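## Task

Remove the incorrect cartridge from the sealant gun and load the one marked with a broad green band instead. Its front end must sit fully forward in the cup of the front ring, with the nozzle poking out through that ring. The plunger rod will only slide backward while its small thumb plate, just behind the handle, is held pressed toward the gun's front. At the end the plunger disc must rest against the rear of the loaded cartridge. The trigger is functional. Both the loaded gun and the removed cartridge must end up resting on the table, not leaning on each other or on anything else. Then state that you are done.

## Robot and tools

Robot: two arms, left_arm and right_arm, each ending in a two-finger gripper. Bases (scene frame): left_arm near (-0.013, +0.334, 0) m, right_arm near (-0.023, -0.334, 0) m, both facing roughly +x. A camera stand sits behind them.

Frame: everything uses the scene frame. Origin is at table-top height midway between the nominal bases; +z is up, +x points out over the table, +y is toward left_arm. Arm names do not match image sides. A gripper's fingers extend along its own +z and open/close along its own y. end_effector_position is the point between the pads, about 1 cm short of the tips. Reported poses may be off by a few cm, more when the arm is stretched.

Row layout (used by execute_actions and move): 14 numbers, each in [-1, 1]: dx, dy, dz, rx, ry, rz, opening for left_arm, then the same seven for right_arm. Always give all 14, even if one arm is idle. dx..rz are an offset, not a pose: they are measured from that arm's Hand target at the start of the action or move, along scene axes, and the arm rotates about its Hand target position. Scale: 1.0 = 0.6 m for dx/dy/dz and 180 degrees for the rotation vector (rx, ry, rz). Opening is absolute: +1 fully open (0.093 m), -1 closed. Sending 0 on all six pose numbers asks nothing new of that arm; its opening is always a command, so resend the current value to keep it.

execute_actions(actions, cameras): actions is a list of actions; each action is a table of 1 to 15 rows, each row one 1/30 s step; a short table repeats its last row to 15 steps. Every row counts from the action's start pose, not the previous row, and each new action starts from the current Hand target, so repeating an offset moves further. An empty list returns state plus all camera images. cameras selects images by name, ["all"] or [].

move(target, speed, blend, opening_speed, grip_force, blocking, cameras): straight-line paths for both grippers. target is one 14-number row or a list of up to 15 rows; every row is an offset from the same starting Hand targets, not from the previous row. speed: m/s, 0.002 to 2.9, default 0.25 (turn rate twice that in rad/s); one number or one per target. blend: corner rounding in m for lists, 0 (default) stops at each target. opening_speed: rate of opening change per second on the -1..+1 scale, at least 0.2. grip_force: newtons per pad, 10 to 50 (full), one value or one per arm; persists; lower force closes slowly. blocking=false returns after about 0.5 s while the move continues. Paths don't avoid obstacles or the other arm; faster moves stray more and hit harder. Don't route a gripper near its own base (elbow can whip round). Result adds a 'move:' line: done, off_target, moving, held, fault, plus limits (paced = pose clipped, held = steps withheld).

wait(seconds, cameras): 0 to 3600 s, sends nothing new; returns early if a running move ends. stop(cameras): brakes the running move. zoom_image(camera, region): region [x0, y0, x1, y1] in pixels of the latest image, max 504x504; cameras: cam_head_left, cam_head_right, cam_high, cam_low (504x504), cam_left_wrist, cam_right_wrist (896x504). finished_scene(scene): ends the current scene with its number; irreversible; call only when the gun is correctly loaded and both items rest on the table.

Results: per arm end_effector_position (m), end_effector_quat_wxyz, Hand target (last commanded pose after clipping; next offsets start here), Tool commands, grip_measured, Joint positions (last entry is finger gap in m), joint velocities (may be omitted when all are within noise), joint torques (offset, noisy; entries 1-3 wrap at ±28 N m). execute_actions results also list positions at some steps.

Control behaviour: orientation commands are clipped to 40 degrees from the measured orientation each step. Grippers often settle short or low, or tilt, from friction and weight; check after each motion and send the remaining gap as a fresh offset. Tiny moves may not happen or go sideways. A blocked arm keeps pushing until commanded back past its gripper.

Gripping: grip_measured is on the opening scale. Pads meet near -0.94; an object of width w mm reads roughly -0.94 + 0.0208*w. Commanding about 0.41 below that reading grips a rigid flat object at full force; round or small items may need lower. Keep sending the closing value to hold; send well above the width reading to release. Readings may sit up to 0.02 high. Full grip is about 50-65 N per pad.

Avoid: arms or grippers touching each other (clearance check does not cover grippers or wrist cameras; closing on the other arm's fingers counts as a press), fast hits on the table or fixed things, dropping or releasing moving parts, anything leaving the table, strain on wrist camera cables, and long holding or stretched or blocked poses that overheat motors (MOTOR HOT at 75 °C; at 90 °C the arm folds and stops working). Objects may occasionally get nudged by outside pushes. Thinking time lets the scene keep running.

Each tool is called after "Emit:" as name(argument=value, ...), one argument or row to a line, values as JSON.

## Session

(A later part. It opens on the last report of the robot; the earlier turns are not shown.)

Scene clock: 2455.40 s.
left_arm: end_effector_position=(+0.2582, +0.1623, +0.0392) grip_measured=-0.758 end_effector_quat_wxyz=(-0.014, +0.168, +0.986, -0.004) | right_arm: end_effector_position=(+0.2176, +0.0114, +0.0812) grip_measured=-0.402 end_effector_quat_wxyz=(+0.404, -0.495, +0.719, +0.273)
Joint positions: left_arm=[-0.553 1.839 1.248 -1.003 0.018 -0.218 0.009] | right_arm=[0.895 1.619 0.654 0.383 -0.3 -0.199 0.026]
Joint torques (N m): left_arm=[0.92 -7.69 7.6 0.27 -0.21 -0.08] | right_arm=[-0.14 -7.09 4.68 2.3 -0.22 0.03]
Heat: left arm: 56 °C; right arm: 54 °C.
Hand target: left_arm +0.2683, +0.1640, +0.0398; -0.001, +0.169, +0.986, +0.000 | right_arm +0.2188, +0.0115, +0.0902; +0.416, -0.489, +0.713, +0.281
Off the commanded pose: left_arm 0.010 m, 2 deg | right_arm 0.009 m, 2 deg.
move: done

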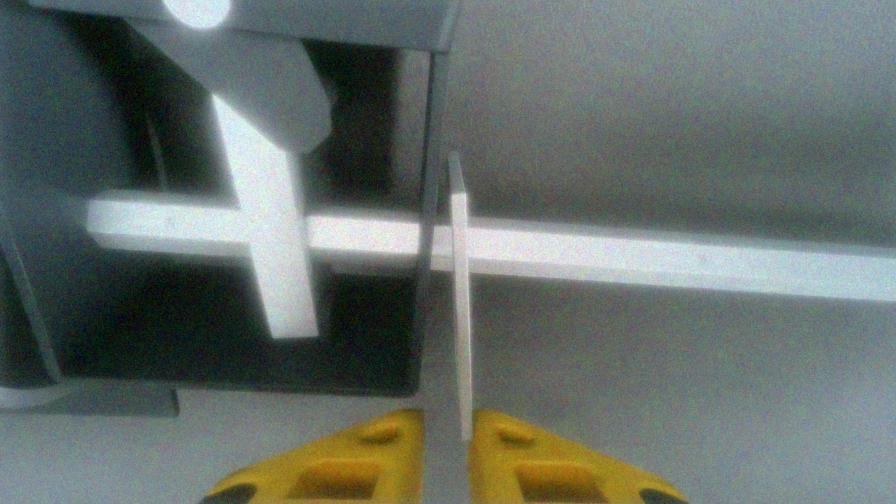

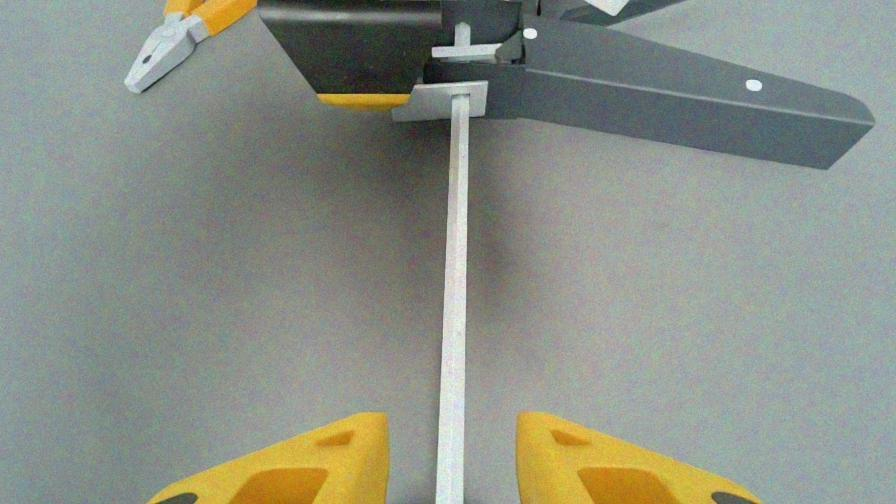

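Emit:
move(
  target=[
    [0.006,0.0137,0,0,0,0.0,-0.76,0.0,0.0,0.0,0,0,0,-0.4],
  ],
  cameras=["cam_left_wrist","cam_right_wrist"],
  speed=0.06,
)

Emit:
zoom_image(
  camera="cam_right_wrist",
  region=[280, 0, 620, 260],
)

Scene clock: 2463.00 s.
left_arm: end_effector_position=(+0.2614, +0.1674, +0.0393) grip_measured=-0.758 end_effector_quat_wxyz=(-0.016, +0.169, +0.985, -0.010) | right_arm: end_effector_position=(+0.2176, +0.0114, +0.0812) grip_measured=-0.402 end_effector_quat_wxyz=(+0.404, -0.495, +0.719, +0.273)
Joint positions: left_arm=[-0.528 1.839 1.248 -1.003 0.03 -0.191 0.009] | right_arm=[0.895 1.619 0.654 0.383 -0.3 -0.199 0.026]
Joint torques (N m): left_arm=[1.07 -7.94 7.19 0.26 -0.31 -0.05] | right_arm=[-0.13 -7.1 4.68 2.3 -0.22 0.03]
Heat: left arm: 55 °C; right arm: 55 °C.
Hand target: left_arm +0.2718, +0.1722, +0.0398; -0.001, +0.169, +0.986, +0.000 | right_arm +0.2188, +0.0115, +0.0902; +0.416, -0.489, +0.713, +0.281
Off the commanded pose: left_arm 0.012 m, 2 deg | right_arm 0.009 m, 2 deg.
move: off_target (left_arm)

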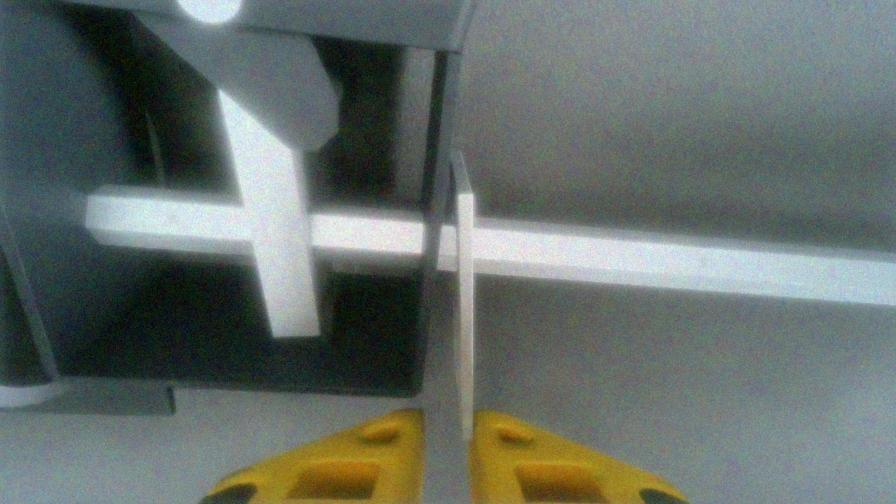

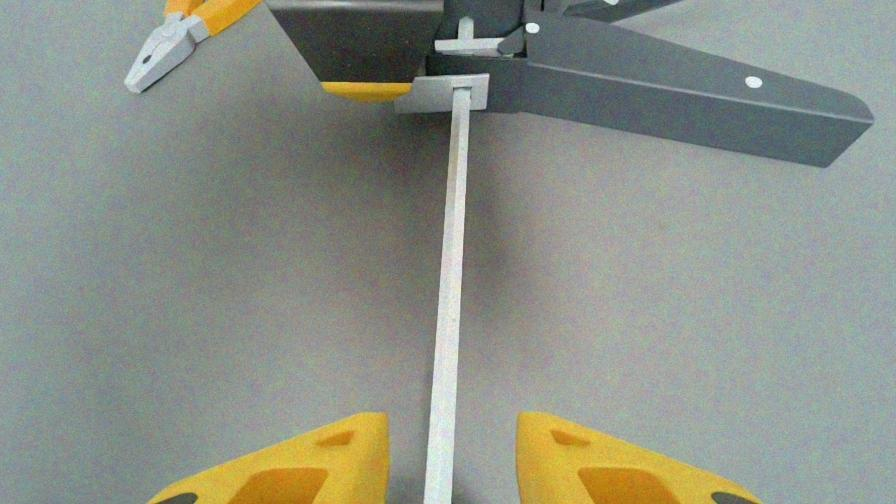

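Scaled by 1.482.

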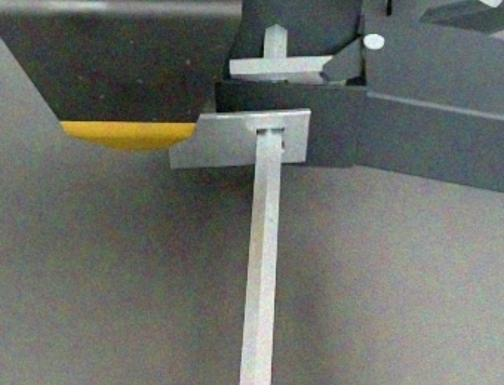

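Emit:
move(
  target=[
    [0,0,0,0,0,0.0,-0.76,-0.004,0.0017,-0.03,0,0,-0.0195,-0.3],
    [0,0,0,0,0,0.0,-0.76,-0.004,0.0017,-0.117,0,0,-0.0195,-0.3],
  ],
  cameras=["cam_right_wrist"],
  speed=0.08,
)

Scene clock: 2475.00 s.
left_arm: end_effector_position=(+0.2620, +0.1675, +0.0392) grip_measured=-0.758 end_effector_quat_wxyz=(-0.015, +0.169, +0.985, -0.009) | right_arm: end_effector_position=(+0.2171, +0.0135, +0.0234) grip_measured=-0.302 end_effector_quat_wxyz=(+0.424, -0.470, +0.725, +0.271)
Joint positions: left_arm=[-0.528 1.839 1.248 -1.001 0.028 -0.19 0.009] | right_arm=[0.925 1.863 0.546 0.784 -0.235 -0.144 0.031]
Joint torques (N m): left_arm=[1.05 -7.98 7.19 0.24 -0.29 -0.05] | right_arm=[0.62 -5.37 3.49 2.29 0.01 0.01]
Heat: left arm: 54 °C; right arm: 55 °C.
Hand target: left_arm +0.2718, +0.1722, +0.0398; -0.001, +0.169, +0.986, +0.000 | right_arm +0.2163, +0.0125, +0.0199; +0.424, -0.467, +0.728, +0.268
Off the commanded pose: left_arm 0.011 m, 2 deg | right_arm 0.004 m, 1 deg.
move: done

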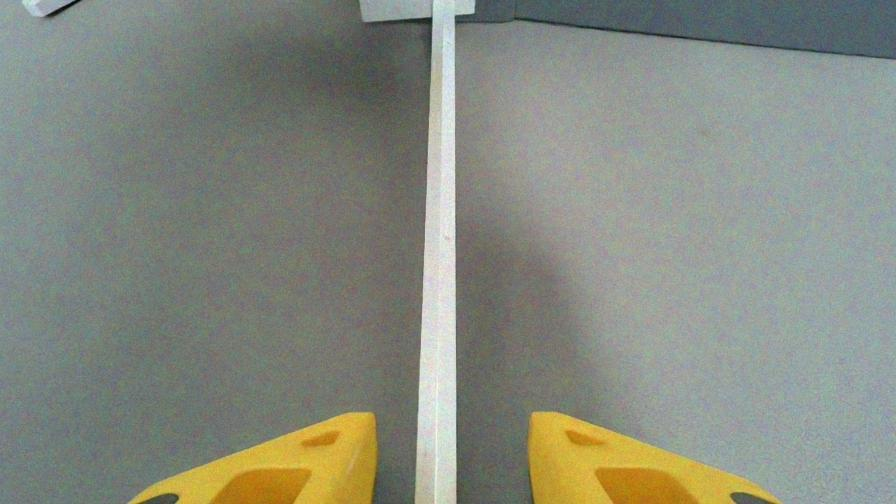

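Emit:
move(
  target=[
    [0,0,0,0,0,0.0,-0.76,-0.0047,0.0019,-0.006,0,0,-0.004,-0.4],
    [0,0,0,0,0,0.0,-0.76,-0.0047,0.0019,-0.006,0,0,-0.004,-1],
  ],
  cameras=["cam_right_wrist"],
  speed=0.05,
  grip_force=50,
)

Scene clock: 2483.70 s.
left_arm: end_effector_position=(+0.2627, +0.1673, +0.0392) grip_measured=-0.758 end_effector_quat_wxyz=(-0.013, +0.169, +0.985, -0.010) | right_arm: end_effector_position=(+0.2149, +0.0161, +0.0225) grip_measured=-0.928 end_effector_quat_wxyz=(+0.430, -0.465, +0.725, +0.271)
Joint positions: left_arm=[-0.528 1.839 1.248 -0.998 0.027 -0.19 0.009] | right_arm=[0.941 1.877 0.538 0.821 -0.212 -0.128 0.001]
Joint torques (N m): left_arm=[1.05 -7.92 7.16 0.22 -0.28 -0.06] | right_arm=[0.62 -5.33 3.37 2.2 0.05 0.01]
Heat: left arm: 54 °C; right arm: 55 °C.
Hand target: left_arm +0.2718, +0.1722, +0.0398; -0.001, +0.169, +0.986, +0.000 | right_arm +0.2135, +0.0137, +0.0164; +0.426, -0.463, +0.731, +0.265
Off the commanded pose: left_arm 0.010 m, 2 deg | right_arm 0.007 m, 1 deg.
move: done

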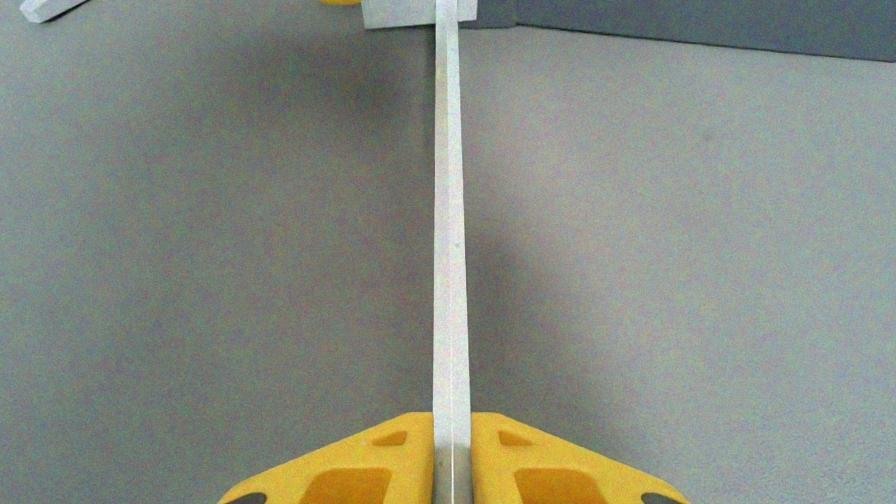

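Emit:
move(
  target=[
    [0.008,0.018,0,0,0,0.0,-0.76,0,0,0,0,0,0,-1],
  ],
  cameras=["cam_right_wrist","cam_left_wrist"],
  speed=0.05,
)

Emit:
move(
  target=[
    [0.0,0.0,0,0,0,0.0,-0.76,-0.0068,-0.0152,0,0,0,0,-1],
  ],
  cameras=["cam_right_wrist","cam_left_wrist"],
  speed=0.05,
)

Scene clock: 2492.03 s.
left_arm: end_effector_position=(+0.2639, +0.1690, +0.0395) grip_measured=-0.758 end_effector_quat_wxyz=(-0.018, +0.174, +0.984, -0.026) | right_arm: end_effector_position=(+0.2148, +0.0168, +0.0233) grip_measured=-0.928 end_effector_quat_wxyz=(+0.431, -0.465, +0.724, +0.271)
Joint positions: left_arm=[-0.504 1.839 1.248 -0.998 0.061 -0.155 0.009] | right_arm=[0.943 1.877 0.538 0.825 -0.212 -0.127 0.001]
Joint torques (N m): left_arm=[2.09 -8.31 6.83 0.21 -0.57 -0.1] | right_arm=[0.51 -5.31 3.34 2.16 0.04 0]
Heat: left arm: 53 °C; right arm: 54 °C.
Hand target: left_arm +0.2767, +0.1830, +0.0398; -0.001, +0.169, +0.986, +0.000 | right_arm +0.2135, +0.0137, +0.0165; +0.426, -0.463, +0.731, +0.265
Off the commanded pose: left_arm 0.019 m, 4 deg | right_arm 0.008 m, 1 deg.
move: off_target (left_arm)
Images, in order (width x height): cam_left_wrist 896x504, cam_right_wrist 896x504.

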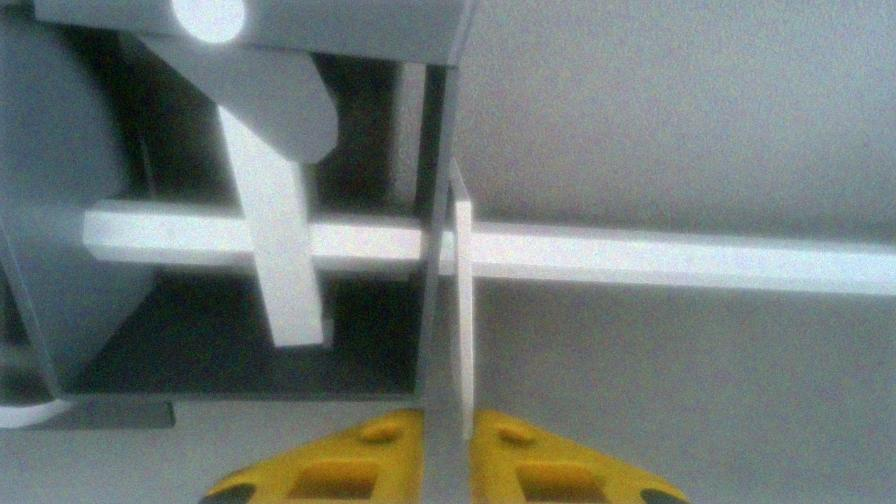

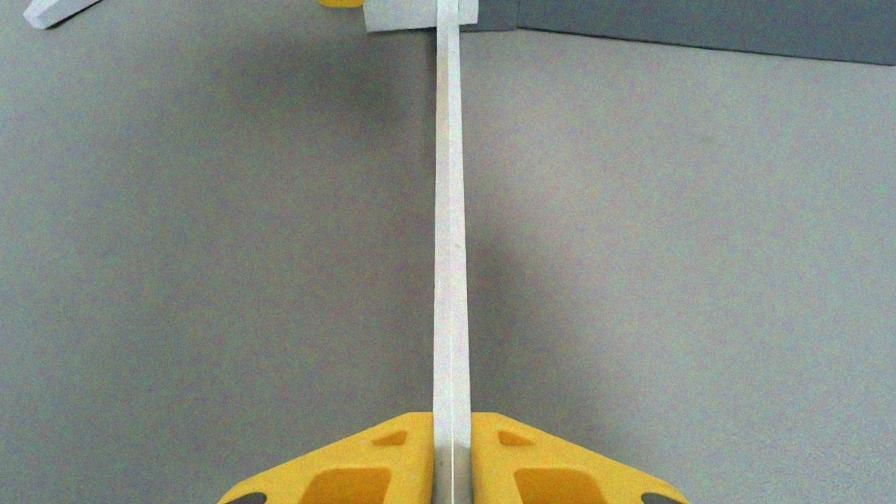

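Scene clock: 2492.60 s.
left_arm: end_effector_position=(+0.2625, +0.1661, +0.0397) grip_measured=-0.758 end_effector_quat_wxyz=(-0.021, +0.175, +0.984, -0.035) | right_arm: end_effector_position=(+0.2125, +0.0135, +0.0227) grip_measured=-0.928 end_effector_quat_wxyz=(+0.436, -0.464, +0.722, +0.272)
Joint positions: left_arm=[-0.504 1.839 1.248 -0.998 0.08 -0.154 0.009] | right_arm=[0.943 1.877 0.516 0.857 -0.21 -0.127 0.001]
Joint torques (N m): left_arm=[2.09 -8.34 6.82 0.2 -0.73 -0.08] | right_arm=[-0.18 -7.04 1.99 2.01 -0.05 -0.04]
Heat: left arm: 53 °C; right arm: 54 °C.
Hand target: left_arm +0.2767, +0.1830, +0.0398; -0.001, +0.169, +0.986, +0.000 | right_arm +0.2095, +0.0046, +0.0165; +0.426, -0.463, +0.731, +0.265
Off the commanded pose: left_arm 0.022 m, 5 deg | right_arm 0.011 m, 2 deg.
move: off_target (right_arm)
Images, in order (width x height): cam_left_wrist 896x504, cam_right_wrist 896x504.

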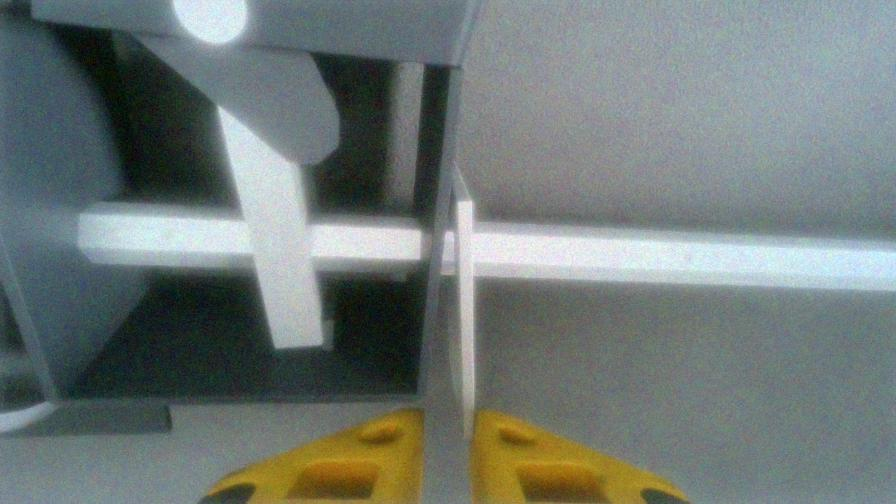

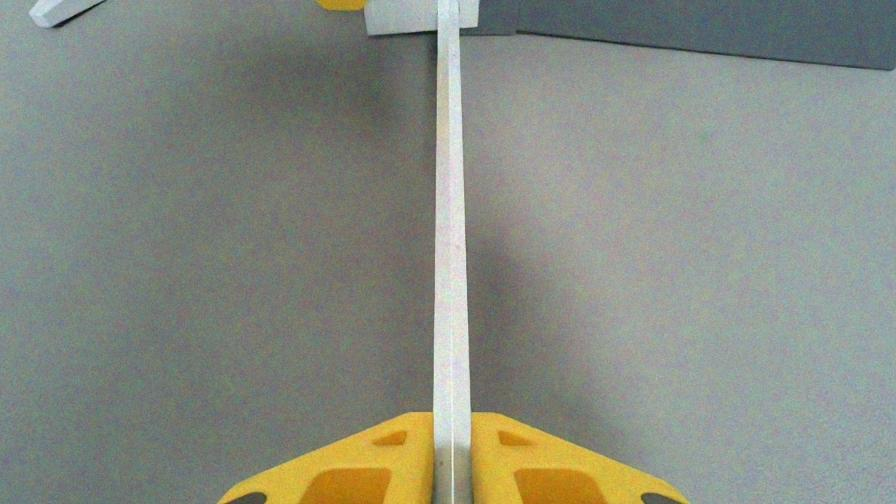

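Emit:
move(
  target=[
    [0.012,0.0275,0,0,0,0.02,-0.76,0,0,0,0,0,0,-1],
  ],
  cameras=["cam_right_wrist","cam_left_wrist"],
  speed=0.05,
)

Scene clock: 2498.27 s.
left_arm: end_effector_position=(+0.2638, +0.1674, +0.0407) grip_measured=-0.758 end_effector_quat_wxyz=(-0.029, +0.158, +0.985, -0.061) | right_arm: end_effector_position=(+0.2128, +0.0138, +0.0235) grip_measured=-0.928 end_effector_quat_wxyz=(+0.437, -0.462, +0.722, +0.273)
Joint positions: left_arm=[-0.471 1.839 1.248 -0.998 0.133 -0.154 0.009] | right_arm=[0.943 1.877 0.516 0.861 -0.21 -0.123 0.001]
Joint torques (N m): left_arm=[4.01 -8.77 6.54 0.17 -1.18 -0.17] | right_arm=[-0.18 -7.01 1.99 1.96 -0.05 -0.09]
Heat: left arm: 53 °C; right arm: 54 °C.
Hand target: left_arm +0.2839, +0.1995, +0.0398; +0.000, +0.138, +0.990, +0.000 | right_arm +0.2095, +0.0046, +0.0165; +0.426, -0.463, +0.731, +0.265
Off the commanded pose: left_arm 0.038 m, 8 deg | right_arm 0.012 m, 2 deg.
move: off_target (left_arm)
Images, in order (width x height): cam_left_wrist 896x504, cam_right_wrist 896x504.

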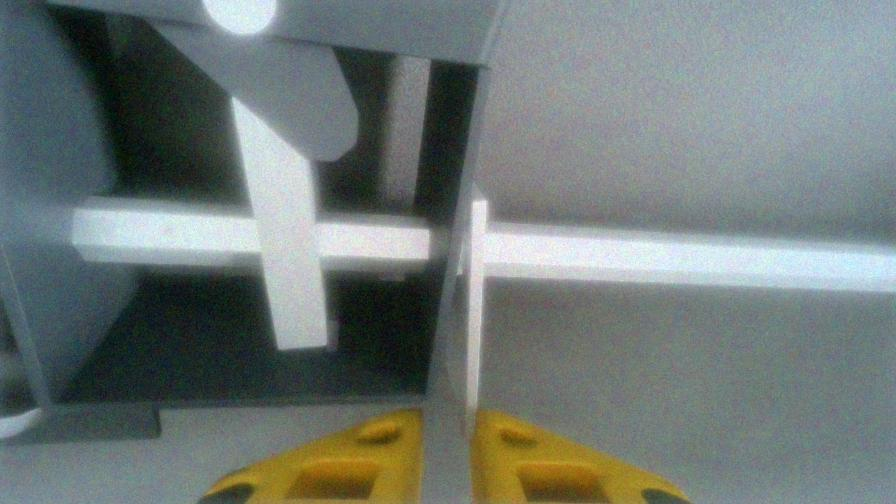

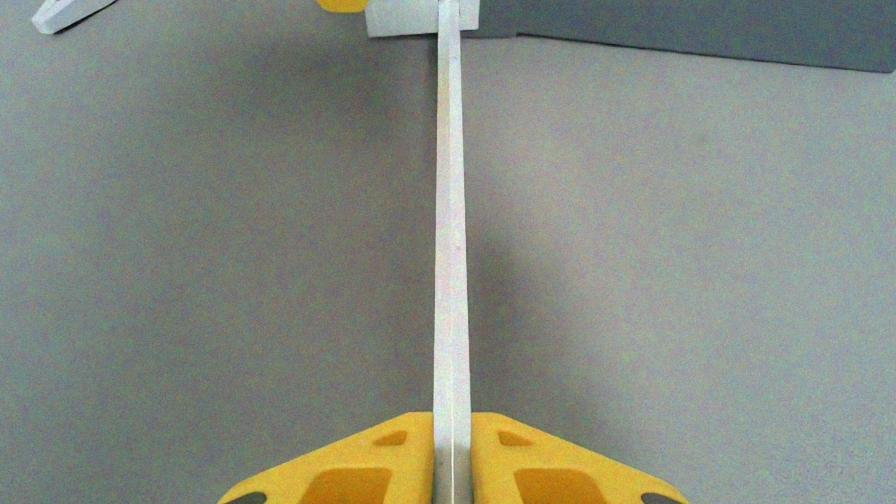

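Emit:
move(
  target=[
    [0.010,0.023,-0.003,0,0,0.02,-0.76,0,0,0,0,0,0,-1],
  ],
  cameras=["cam_right_wrist","cam_left_wrist"],
  speed=0.05,
)

Emit:
move(
  target=[
    [0.002,0.005,0,0,0,0,-0.76,-0.004,-0.010,0,0,0,0,-1],
  ],
  cameras=["cam_right_wrist","cam_left_wrist"],
  speed=0.05,
)

Scene clock: 2504.80 s.
left_arm: end_effector_position=(+0.2643, +0.1686, +0.0408) grip_measured=-0.758 end_effector_quat_wxyz=(-0.036, +0.142, +0.985, -0.086) | right_arm: end_effector_position=(+0.2130, +0.0140, +0.0240) grip_measured=-0.928 end_effector_quat_wxyz=(+0.437, -0.460, +0.722, +0.275)
Joint positions: left_arm=[-0.439 1.839 1.243 -0.994 0.187 -0.154 0.009] | right_arm=[0.943 1.877 0.516 0.864 -0.21 -0.119 0.001]
Joint torques (N m): left_arm=[5.23 -8.9 6.56 0.14 -1.58 -0.37] | right_arm=[-0.17 -7.02 1.99 1.94 -0.05 -0.12]
Heat: left arm: 53 °C; right arm: 53 °C.
Hand target: left_arm +0.2898, +0.2133, +0.0380; -0.001, +0.107, +0.994, +0.000 | right_arm +0.2095, +0.0046, +0.0165; +0.426, -0.463, +0.731, +0.265
Off the commanded pose: left_arm 0.052 m, 12 deg | right_arm 0.013 m, 2 deg.
move: off_target (left_arm)
Images, in order (width x height): cam_left_wrist 896x504, cam_right_wrist 896x504.

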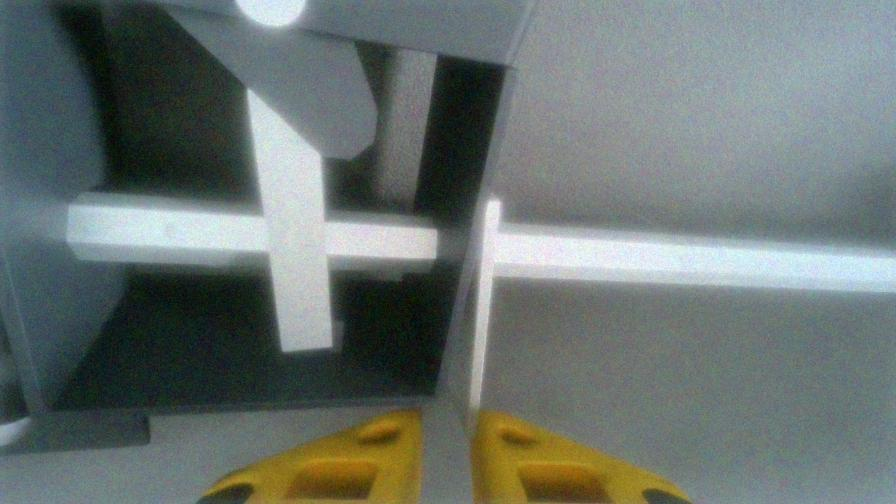

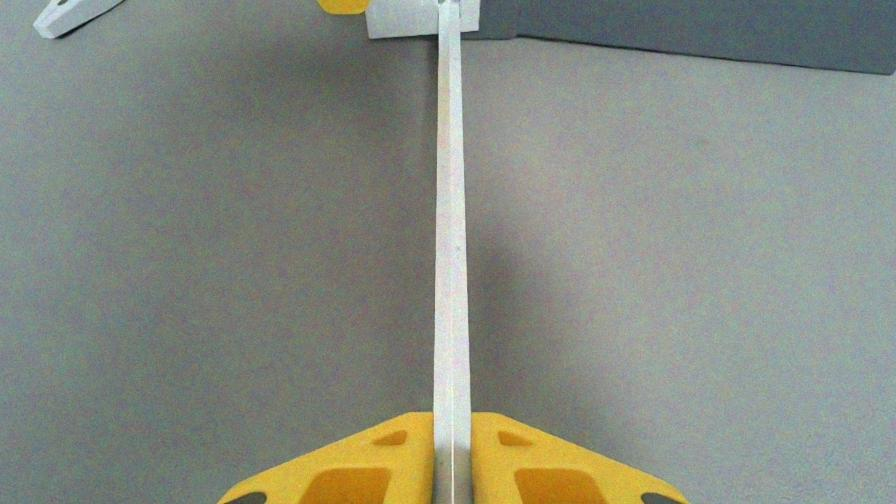

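Scene clock: 2505.37 s.
left_arm: end_effector_position=(+0.2639, +0.1673, +0.0413) grip_measured=-0.758 end_effector_quat_wxyz=(-0.039, +0.139, +0.985, -0.095) | right_arm: end_effector_position=(+0.2118, +0.0126, +0.0240) grip_measured=-0.928 end_effector_quat_wxyz=(+0.439, -0.459, +0.721, +0.275)
Joint positions: left_arm=[-0.434 1.839 1.243 -0.994 0.204 -0.154 0.009] | right_arm=[0.943 1.877 0.505 0.88 -0.21 -0.119 0.001]
Joint torques (N m): left_arm=[5.56 -8.92 6.74 0.11 -1.71 -0.27] | right_arm=[-0.68 -8.02 0.87 1.88 -0.11 -0.16]
Heat: left arm: 53 °C; right arm: 53 °C.
Hand target: left_arm +0.2910, +0.2163, +0.0380; -0.001, +0.107, +0.994, +0.000 | right_arm +0.2071, -0.0015, +0.0164; +0.426, -0.463, +0.731, +0.265
Off the commanded pose: left_arm 0.056 m, 12 deg | right_arm 0.017 m, 2 deg.
move: off_target (left_arm, right_arm)
Images, in order (width x height): cam_left_wrist 896x504, cam_right_wrist 896x504.

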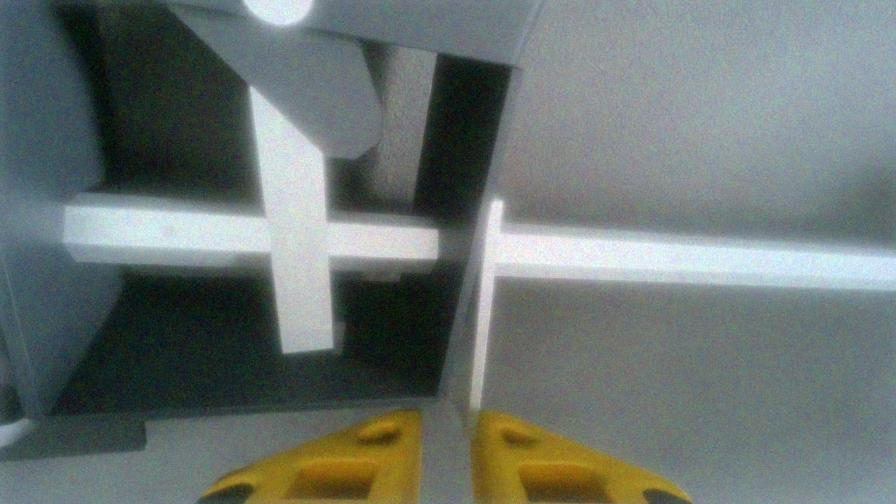

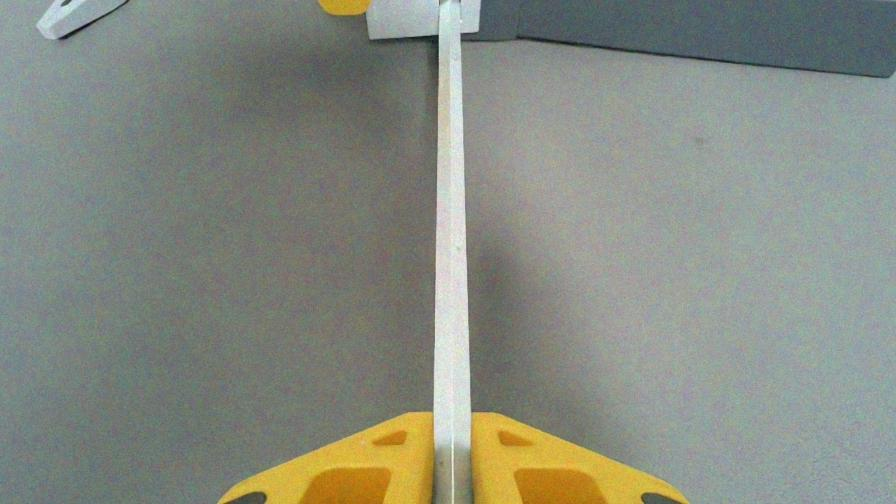

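Emit:
move(
  target=[
    [-0.045,-0.105,0.0,0,0,-0.035,-0.76,0.007,0.016,0,0,0,0,-1],
    [-0.0468,-0.1043,0.0,0.0071,-0.0942,-0.035,-0.76,0.007,0.016,0,0,0,0,-1],
  ],
  cameras=["cam_right_wrist","cam_left_wrist"],
  speed=0.08,
)

Scene clock: 2542.70 s.
left_arm: end_effector_position=(+0.2598, +0.1563, +0.0304) grip_measured=-0.758 end_effector_quat_wxyz=(+0.123, +0.166, +0.978, +0.032) | right_arm: end_effector_position=(+0.2110, +0.0113, +0.0211) grip_measured=-0.928 end_effector_quat_wxyz=(+0.434, -0.461, +0.724, +0.273)
Joint positions: left_arm=[-0.664 1.694 1.005 -0.693 -0.173 -0.313 0.009] | right_arm=[0.943 1.877 0.505 0.866 -0.209 -0.119 0.001]
Joint torques (N m): left_arm=[-0.88 -9.62 5.7 0.77 -0.29 -0.34] | right_arm=[0.05 -6.24 3.97 1.83 -0.03 -0.11]
Heat: left arm: 54 °C; right arm: 53 °C.
Hand target: left_arm +0.2630, +0.1537, +0.0380; +0.145, +0.160, +0.976, +0.027 | right_arm +0.2113, +0.0081, +0.0164; +0.426, -0.463, +0.731, +0.265
Off the commanded pose: left_arm 0.009 m, 3 deg | right_arm 0.006 m, 1 deg.
move: off_target (left_arm)
Images, in order (width x height): cam_left_wrist 896x504, cam_right_wrist 896x504.

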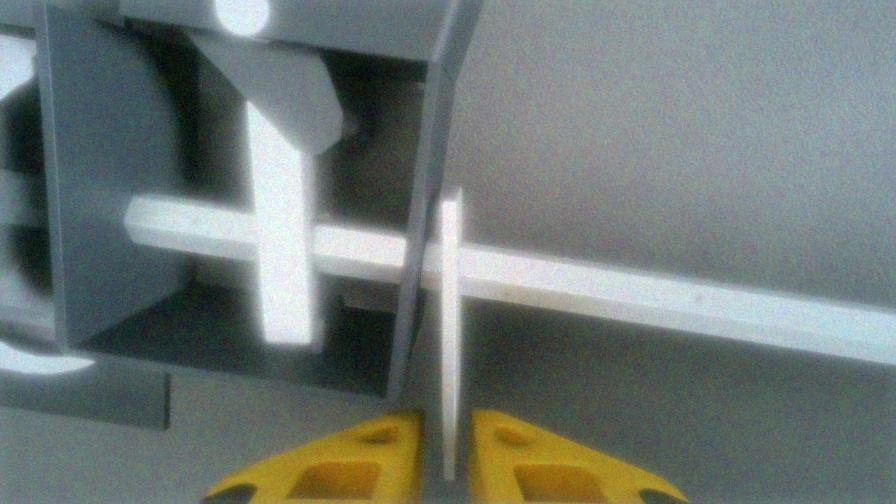

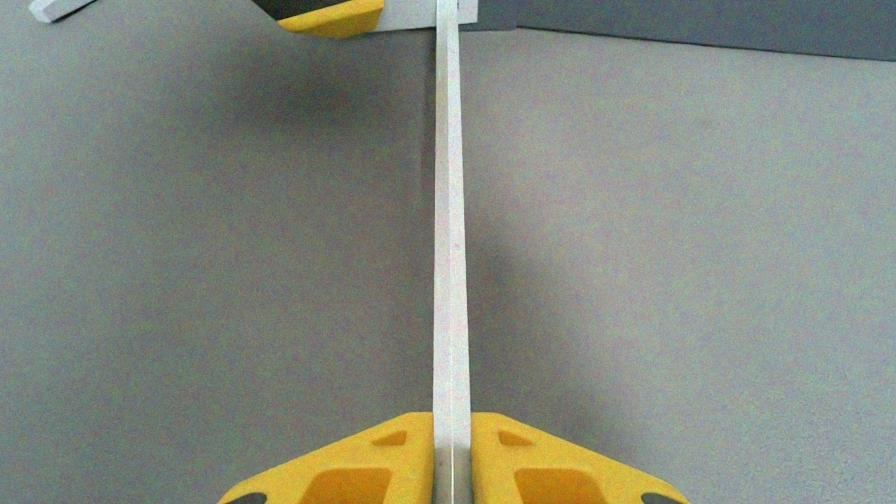

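Emit:
move(
  target=[
    [0.009,0.0205,0.0,0,0,0.0,-0.76,0.0,0.0,0,0,0,0,-1],
  ],
  cameras=["cam_right_wrist","cam_left_wrist"],
  speed=0.06,
)

Emit:
move(
  target=[
    [0.006,0.0137,0.0,0,0,0.0,-0.76,0.0,0.0,0,0,0,0,-1],
  ],
  cameras=["cam_right_wrist","cam_left_wrist"],
  speed=0.06,
)

Scene clock: 2553.13 s.
left_arm: end_effector_position=(+0.2609, +0.1615, +0.0300) grip_measured=-0.758 end_effector_quat_wxyz=(+0.123, +0.163, +0.979, +0.025) | right_arm: end_effector_position=(+0.2110, +0.0113, +0.0211) grip_measured=-0.928 end_effector_quat_wxyz=(+0.434, -0.461, +0.724, +0.273)
Joint positions: left_arm=[-0.641 1.681 0.989 -0.682 -0.157 -0.297 0.009] | right_arm=[0.943 1.877 0.505 0.866 -0.209 -0.119 0.001]
Joint torques (N m): left_arm=[1.11 -9.55 5.68 0.77 -0.36 -0.04] | right_arm=[0.03 -6.24 3.99 1.84 -0.03 -0.11]
Heat: left arm: 55 °C; right arm: 52 °C.
Hand target: left_arm +0.2683, +0.1661, +0.0379; +0.145, +0.160, +0.976, +0.027 | right_arm +0.2113, +0.0081, +0.0164; +0.426, -0.463, +0.731, +0.265
Off the commanded pose: left_arm 0.012 m, 3 deg | right_arm 0.006 m, 1 deg.
move: off_target (left_arm)
Images, in order (width x height): cam_left_wrist 896x504, cam_right_wrist 896x504.

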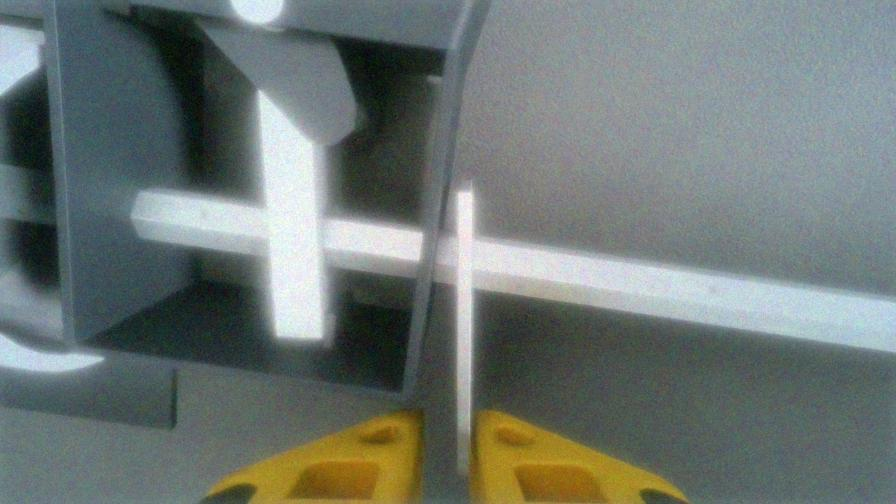

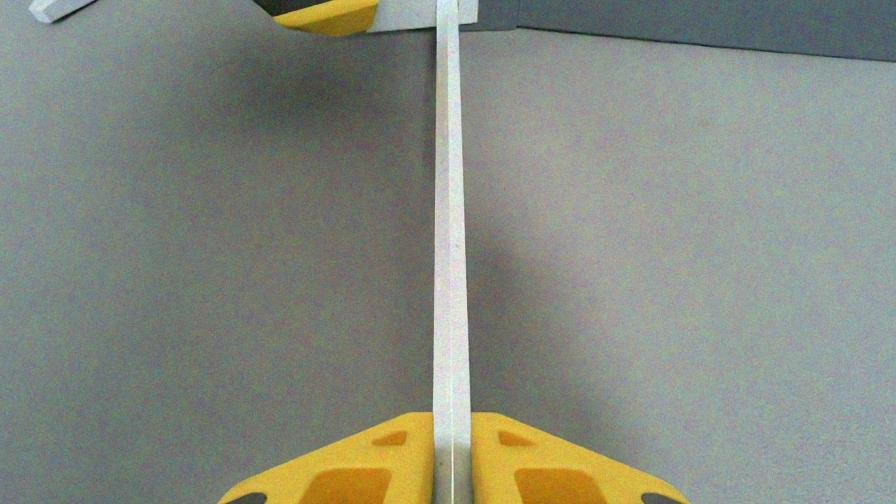

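Scene clock: 2553.83 s.
left_arm: end_effector_position=(+0.2615, +0.1624, +0.0300) grip_measured=-0.758 end_effector_quat_wxyz=(+0.118, +0.168, +0.979, +0.009) | right_arm: end_effector_position=(+0.2110, +0.0113, +0.0211) grip_measured=-0.928 end_effector_quat_wxyz=(+0.434, -0.461, +0.724, +0.273)
Joint positions: left_arm=[-0.618 1.673 0.982 -0.673 -0.118 -0.268 0.009] | right_arm=[0.943 1.877 0.505 0.866 -0.209 -0.119 0.001]
Joint torques (N m): left_arm=[1.78 -9.5 5.63 0.74 -0.62 -0.05] | right_arm=[0.05 -6.26 3.97 1.84 -0.03 -0.11]
Heat: left arm: 55 °C; right arm: 52 °C.
Hand target: left_arm +0.2720, +0.1743, +0.0380; +0.145, +0.160, +0.976, +0.027 | right_arm +0.2113, +0.0081, +0.0164; +0.426, -0.463, +0.731, +0.265
Off the commanded pose: left_arm 0.018 m, 4 deg | right_arm 0.006 m, 1 deg.
move: off_target (left_arm)
Images, in order (width x height): cam_left_wrist 896x504, cam_right_wrist 896x504.

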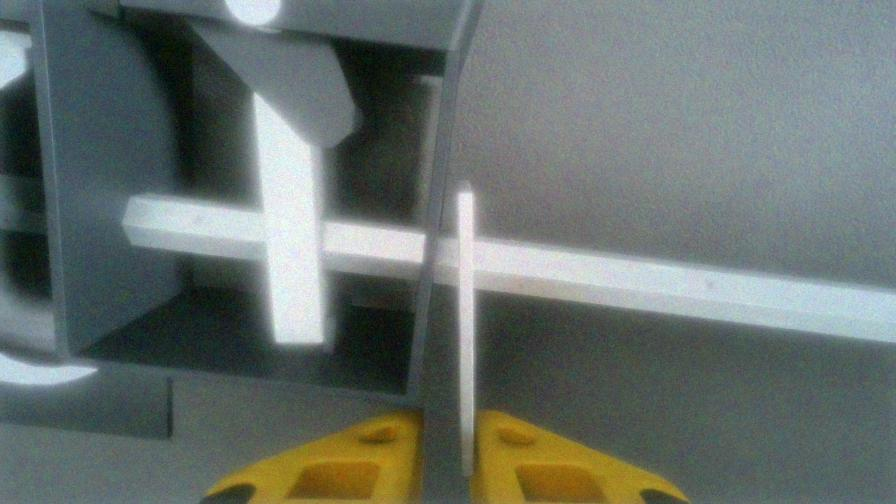

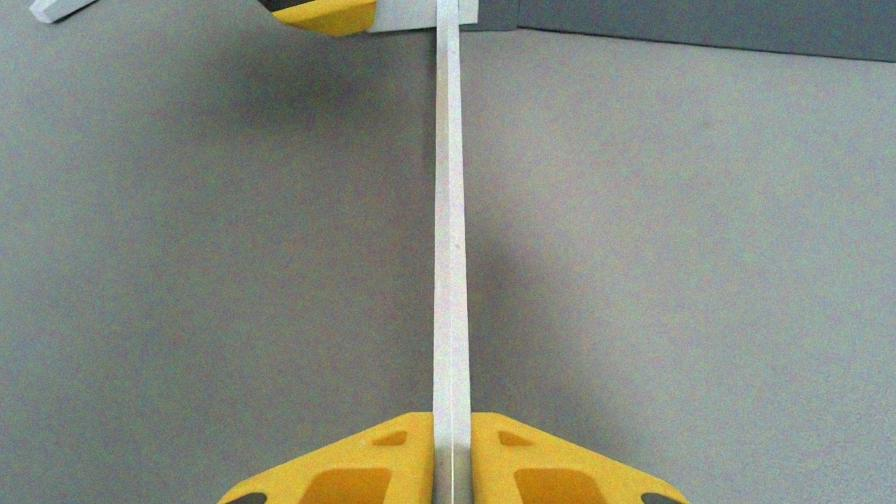

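Emit:
move(
  target=[
    [-0.012,-0.0275,0.0,0,0,0.0,-0.76,0.0,0.0,0,0,0,0,-1],
    [-0.012,-0.0275,0.0,0,0,0.0,-0.76,0.0,0.0,0,0,0,0,-0.6],
    [0.0,0.0,0.0,0,0,0.0,-0.76,0.0,0.0,0,0,0,0,-0.6],
  ],
  cameras=["cam_right_wrist","cam_left_wrist"],
  speed=0.05,
)

Scene clock: 2572.90 s.
left_arm: end_effector_position=(+0.2625, +0.1635, +0.0308) grip_measured=-0.758 end_effector_quat_wxyz=(+0.121, +0.167, +0.978, +0.011) | right_arm: end_effector_position=(+0.2109, +0.0113, +0.0209) grip_measured=-0.602 end_effector_quat_wxyz=(+0.434, -0.461, +0.725, +0.273)
Joint positions: left_arm=[-0.617 1.671 0.982 -0.673 -0.125 -0.268 0.009] | right_arm=[0.943 1.877 0.505 0.865 -0.209 -0.119 0.016]
Joint torques (N m): left_arm=[1.66 -9.28 5.67 0.74 -0.56 -0.03] | right_arm=[0.05 -6.26 3.99 1.84 -0.04 -0.11]
Heat: left arm: 55 °C; right arm: 50 °C.
Hand target: left_arm +0.2720, +0.1743, +0.0380; +0.145, +0.160, +0.976, +0.027 | right_arm +0.2112, +0.0082, +0.0164; +0.426, -0.463, +0.731, +0.265
Off the commanded pose: left_arm 0.016 m, 3 deg | right_arm 0.006 m, 1 deg.
move: off_target (left_arm)
Images, in order (width x height): cam_left_wrist 896x504, cam_right_wrist 896x504.

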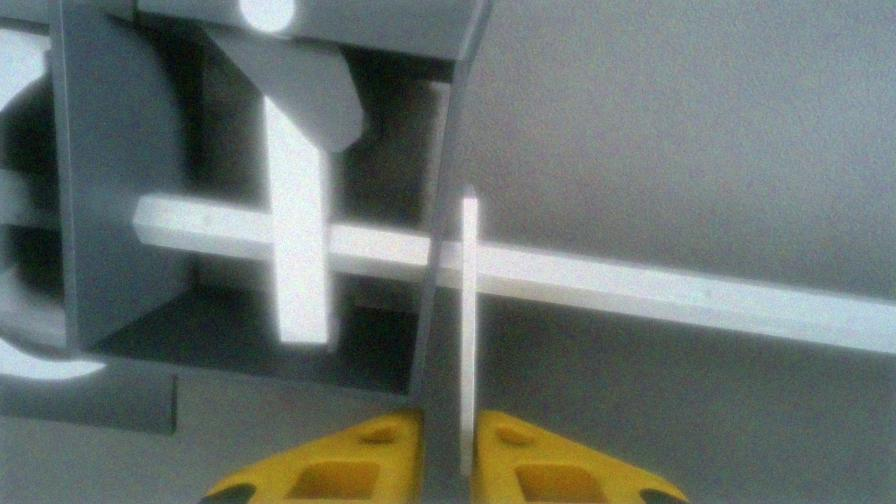

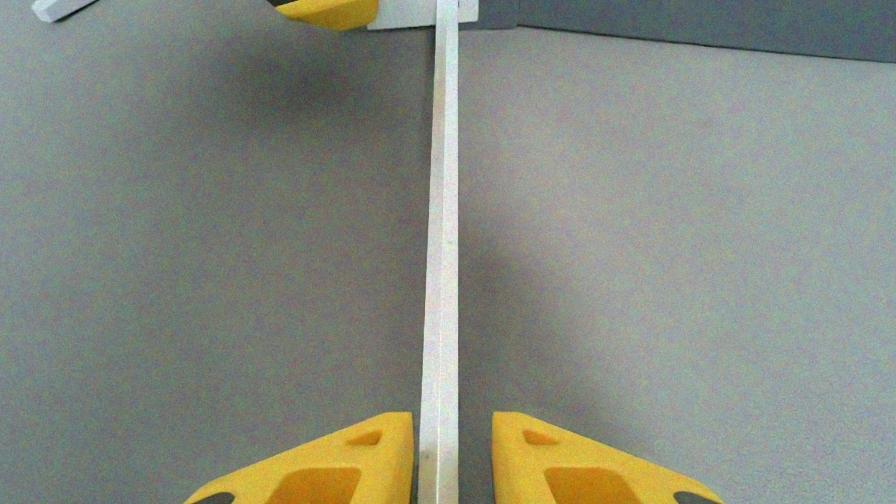

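Emit:
move(
  target=[
    [-0.02,-0.045,0.0,0,0,0.0,-0.5,0.0,0.0,0,0,0,0,-0.6],
    [-0.02,-0.045,0.15,0,0,0.0,0,0.0,0.0,0,0,0,0,-0.6],
    [0.1533,0.1862,0.17,-0.0704,0.0753,0.4608,1,0.0,0.0,0,0,0,0,-0.6],
  ],
  cameras=["cam_left_wrist","cam_high"],
  speed=[0.05,0.1,0.2],
)

Scene clock: 2645.00 s.
left_arm: end_effector_position=(+0.3600, +0.2851, +0.1383) grip_measured=+1.000 end_effector_quat_wxyz=(+0.001, -0.528, +0.849, +0.001) | right_arm: end_effector_position=(+0.2109, +0.0113, +0.0209) grip_measured=-0.602 end_effector_quat_wxyz=(+0.434, -0.461, +0.725, +0.273)
Joint positions: left_arm=[-0.13 1.983 1.843 -1.432 -0.003 -1.245 0.093] | right_arm=[0.943 1.877 0.505 0.865 -0.209 -0.119 0.016]
Joint torques (N m): left_arm=[0.29 -8.47 9.42 0 -0.07 -0.36] | right_arm=[0.03 -6.24 3.99 1.85 -0.03 -0.11]
Heat: left arm: 55 °C; right arm: 50 °C.
Hand target: left_arm +0.3639, +0.2860, +0.1401; +0.000, -0.538, +0.843, +0.000 | right_arm +0.2112, +0.0082, +0.0165; +0.426, -0.463, +0.731, +0.265
Off the commanded pose: left_arm 0.004 m, 1 deg | right_arm 0.005 m, 1 deg.
move: done; target 2's new opening was sent with left_arm's hand 0.016 m and 3 deg from that target
Images, in order (width x height): cam_high 504x504, cam_left_wrist 896x504.

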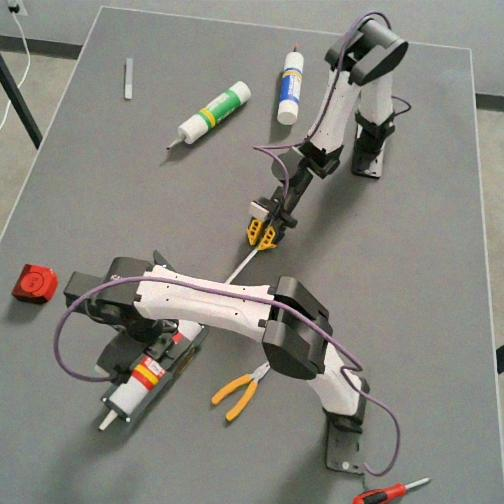

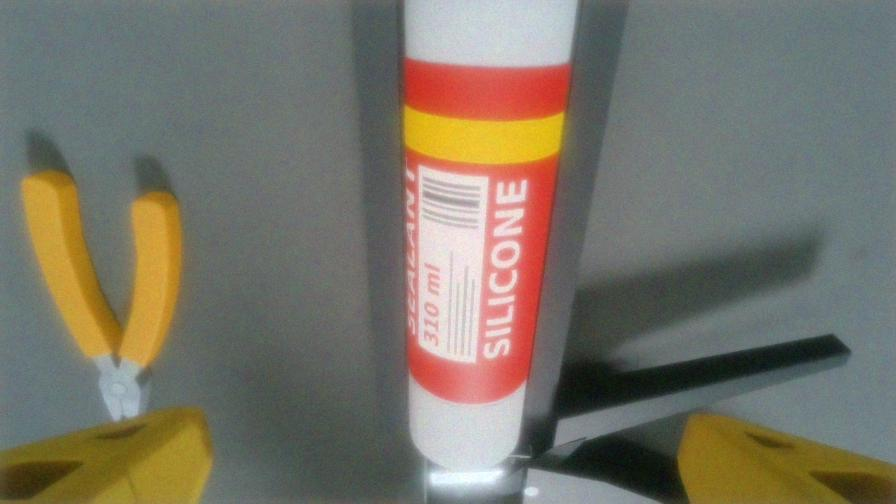

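Emit:
move(
  target=[
    [0.0147,-0.0072,0.0,0,0,-0.0067,1,0.0,0.0,0,0,0,0,-0.6],
    [0.0147,-0.0072,-0.11,0,0,-0.0067,1,0.0,0.0,0,0,0,0,-0.6],
  ],
  cameras=["cam_left_wrist"],
  speed=[0.1,0.1],
)

Scene clock: 2659.33 s.
left_arm: end_effector_position=(+0.3722, +0.2833, +0.0800) grip_measured=+1.000 end_effector_quat_wxyz=(+0.003, -0.528, +0.849, -0.001) | right_arm: end_effector_position=(+0.2109, +0.0113, +0.0209) grip_measured=-0.602 end_effector_quat_wxyz=(+0.434, -0.461, +0.725, +0.273)
Joint positions: left_arm=[-0.13 2.029 1.677 -1.213 -0.002 -1.245 0.093] | right_arm=[0.943 1.877 0.505 0.865 -0.209 -0.119 0.016]
Joint torques (N m): left_arm=[-0.44 -9.2 6.12 0.24 -0.08 -0.22] | right_arm=[0.03 -6.24 3.99 1.85 -0.04 -0.11]
Heat: left arm: 53 °C; right arm: 50 °C.
Hand target: left_arm +0.3727, +0.2816, +0.0740; +0.000, -0.529, +0.849, +0.000 | right_arm +0.2112, +0.0082, +0.0165; +0.426, -0.463, +0.731, +0.265
Off the commanded pose: left_arm 0.006 m, 0 deg | right_arm 0.005 m, 1 deg.
move: done

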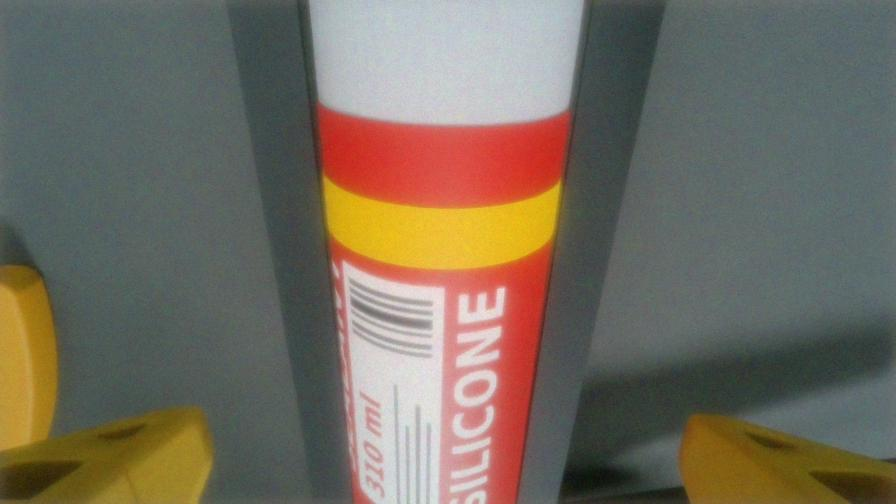

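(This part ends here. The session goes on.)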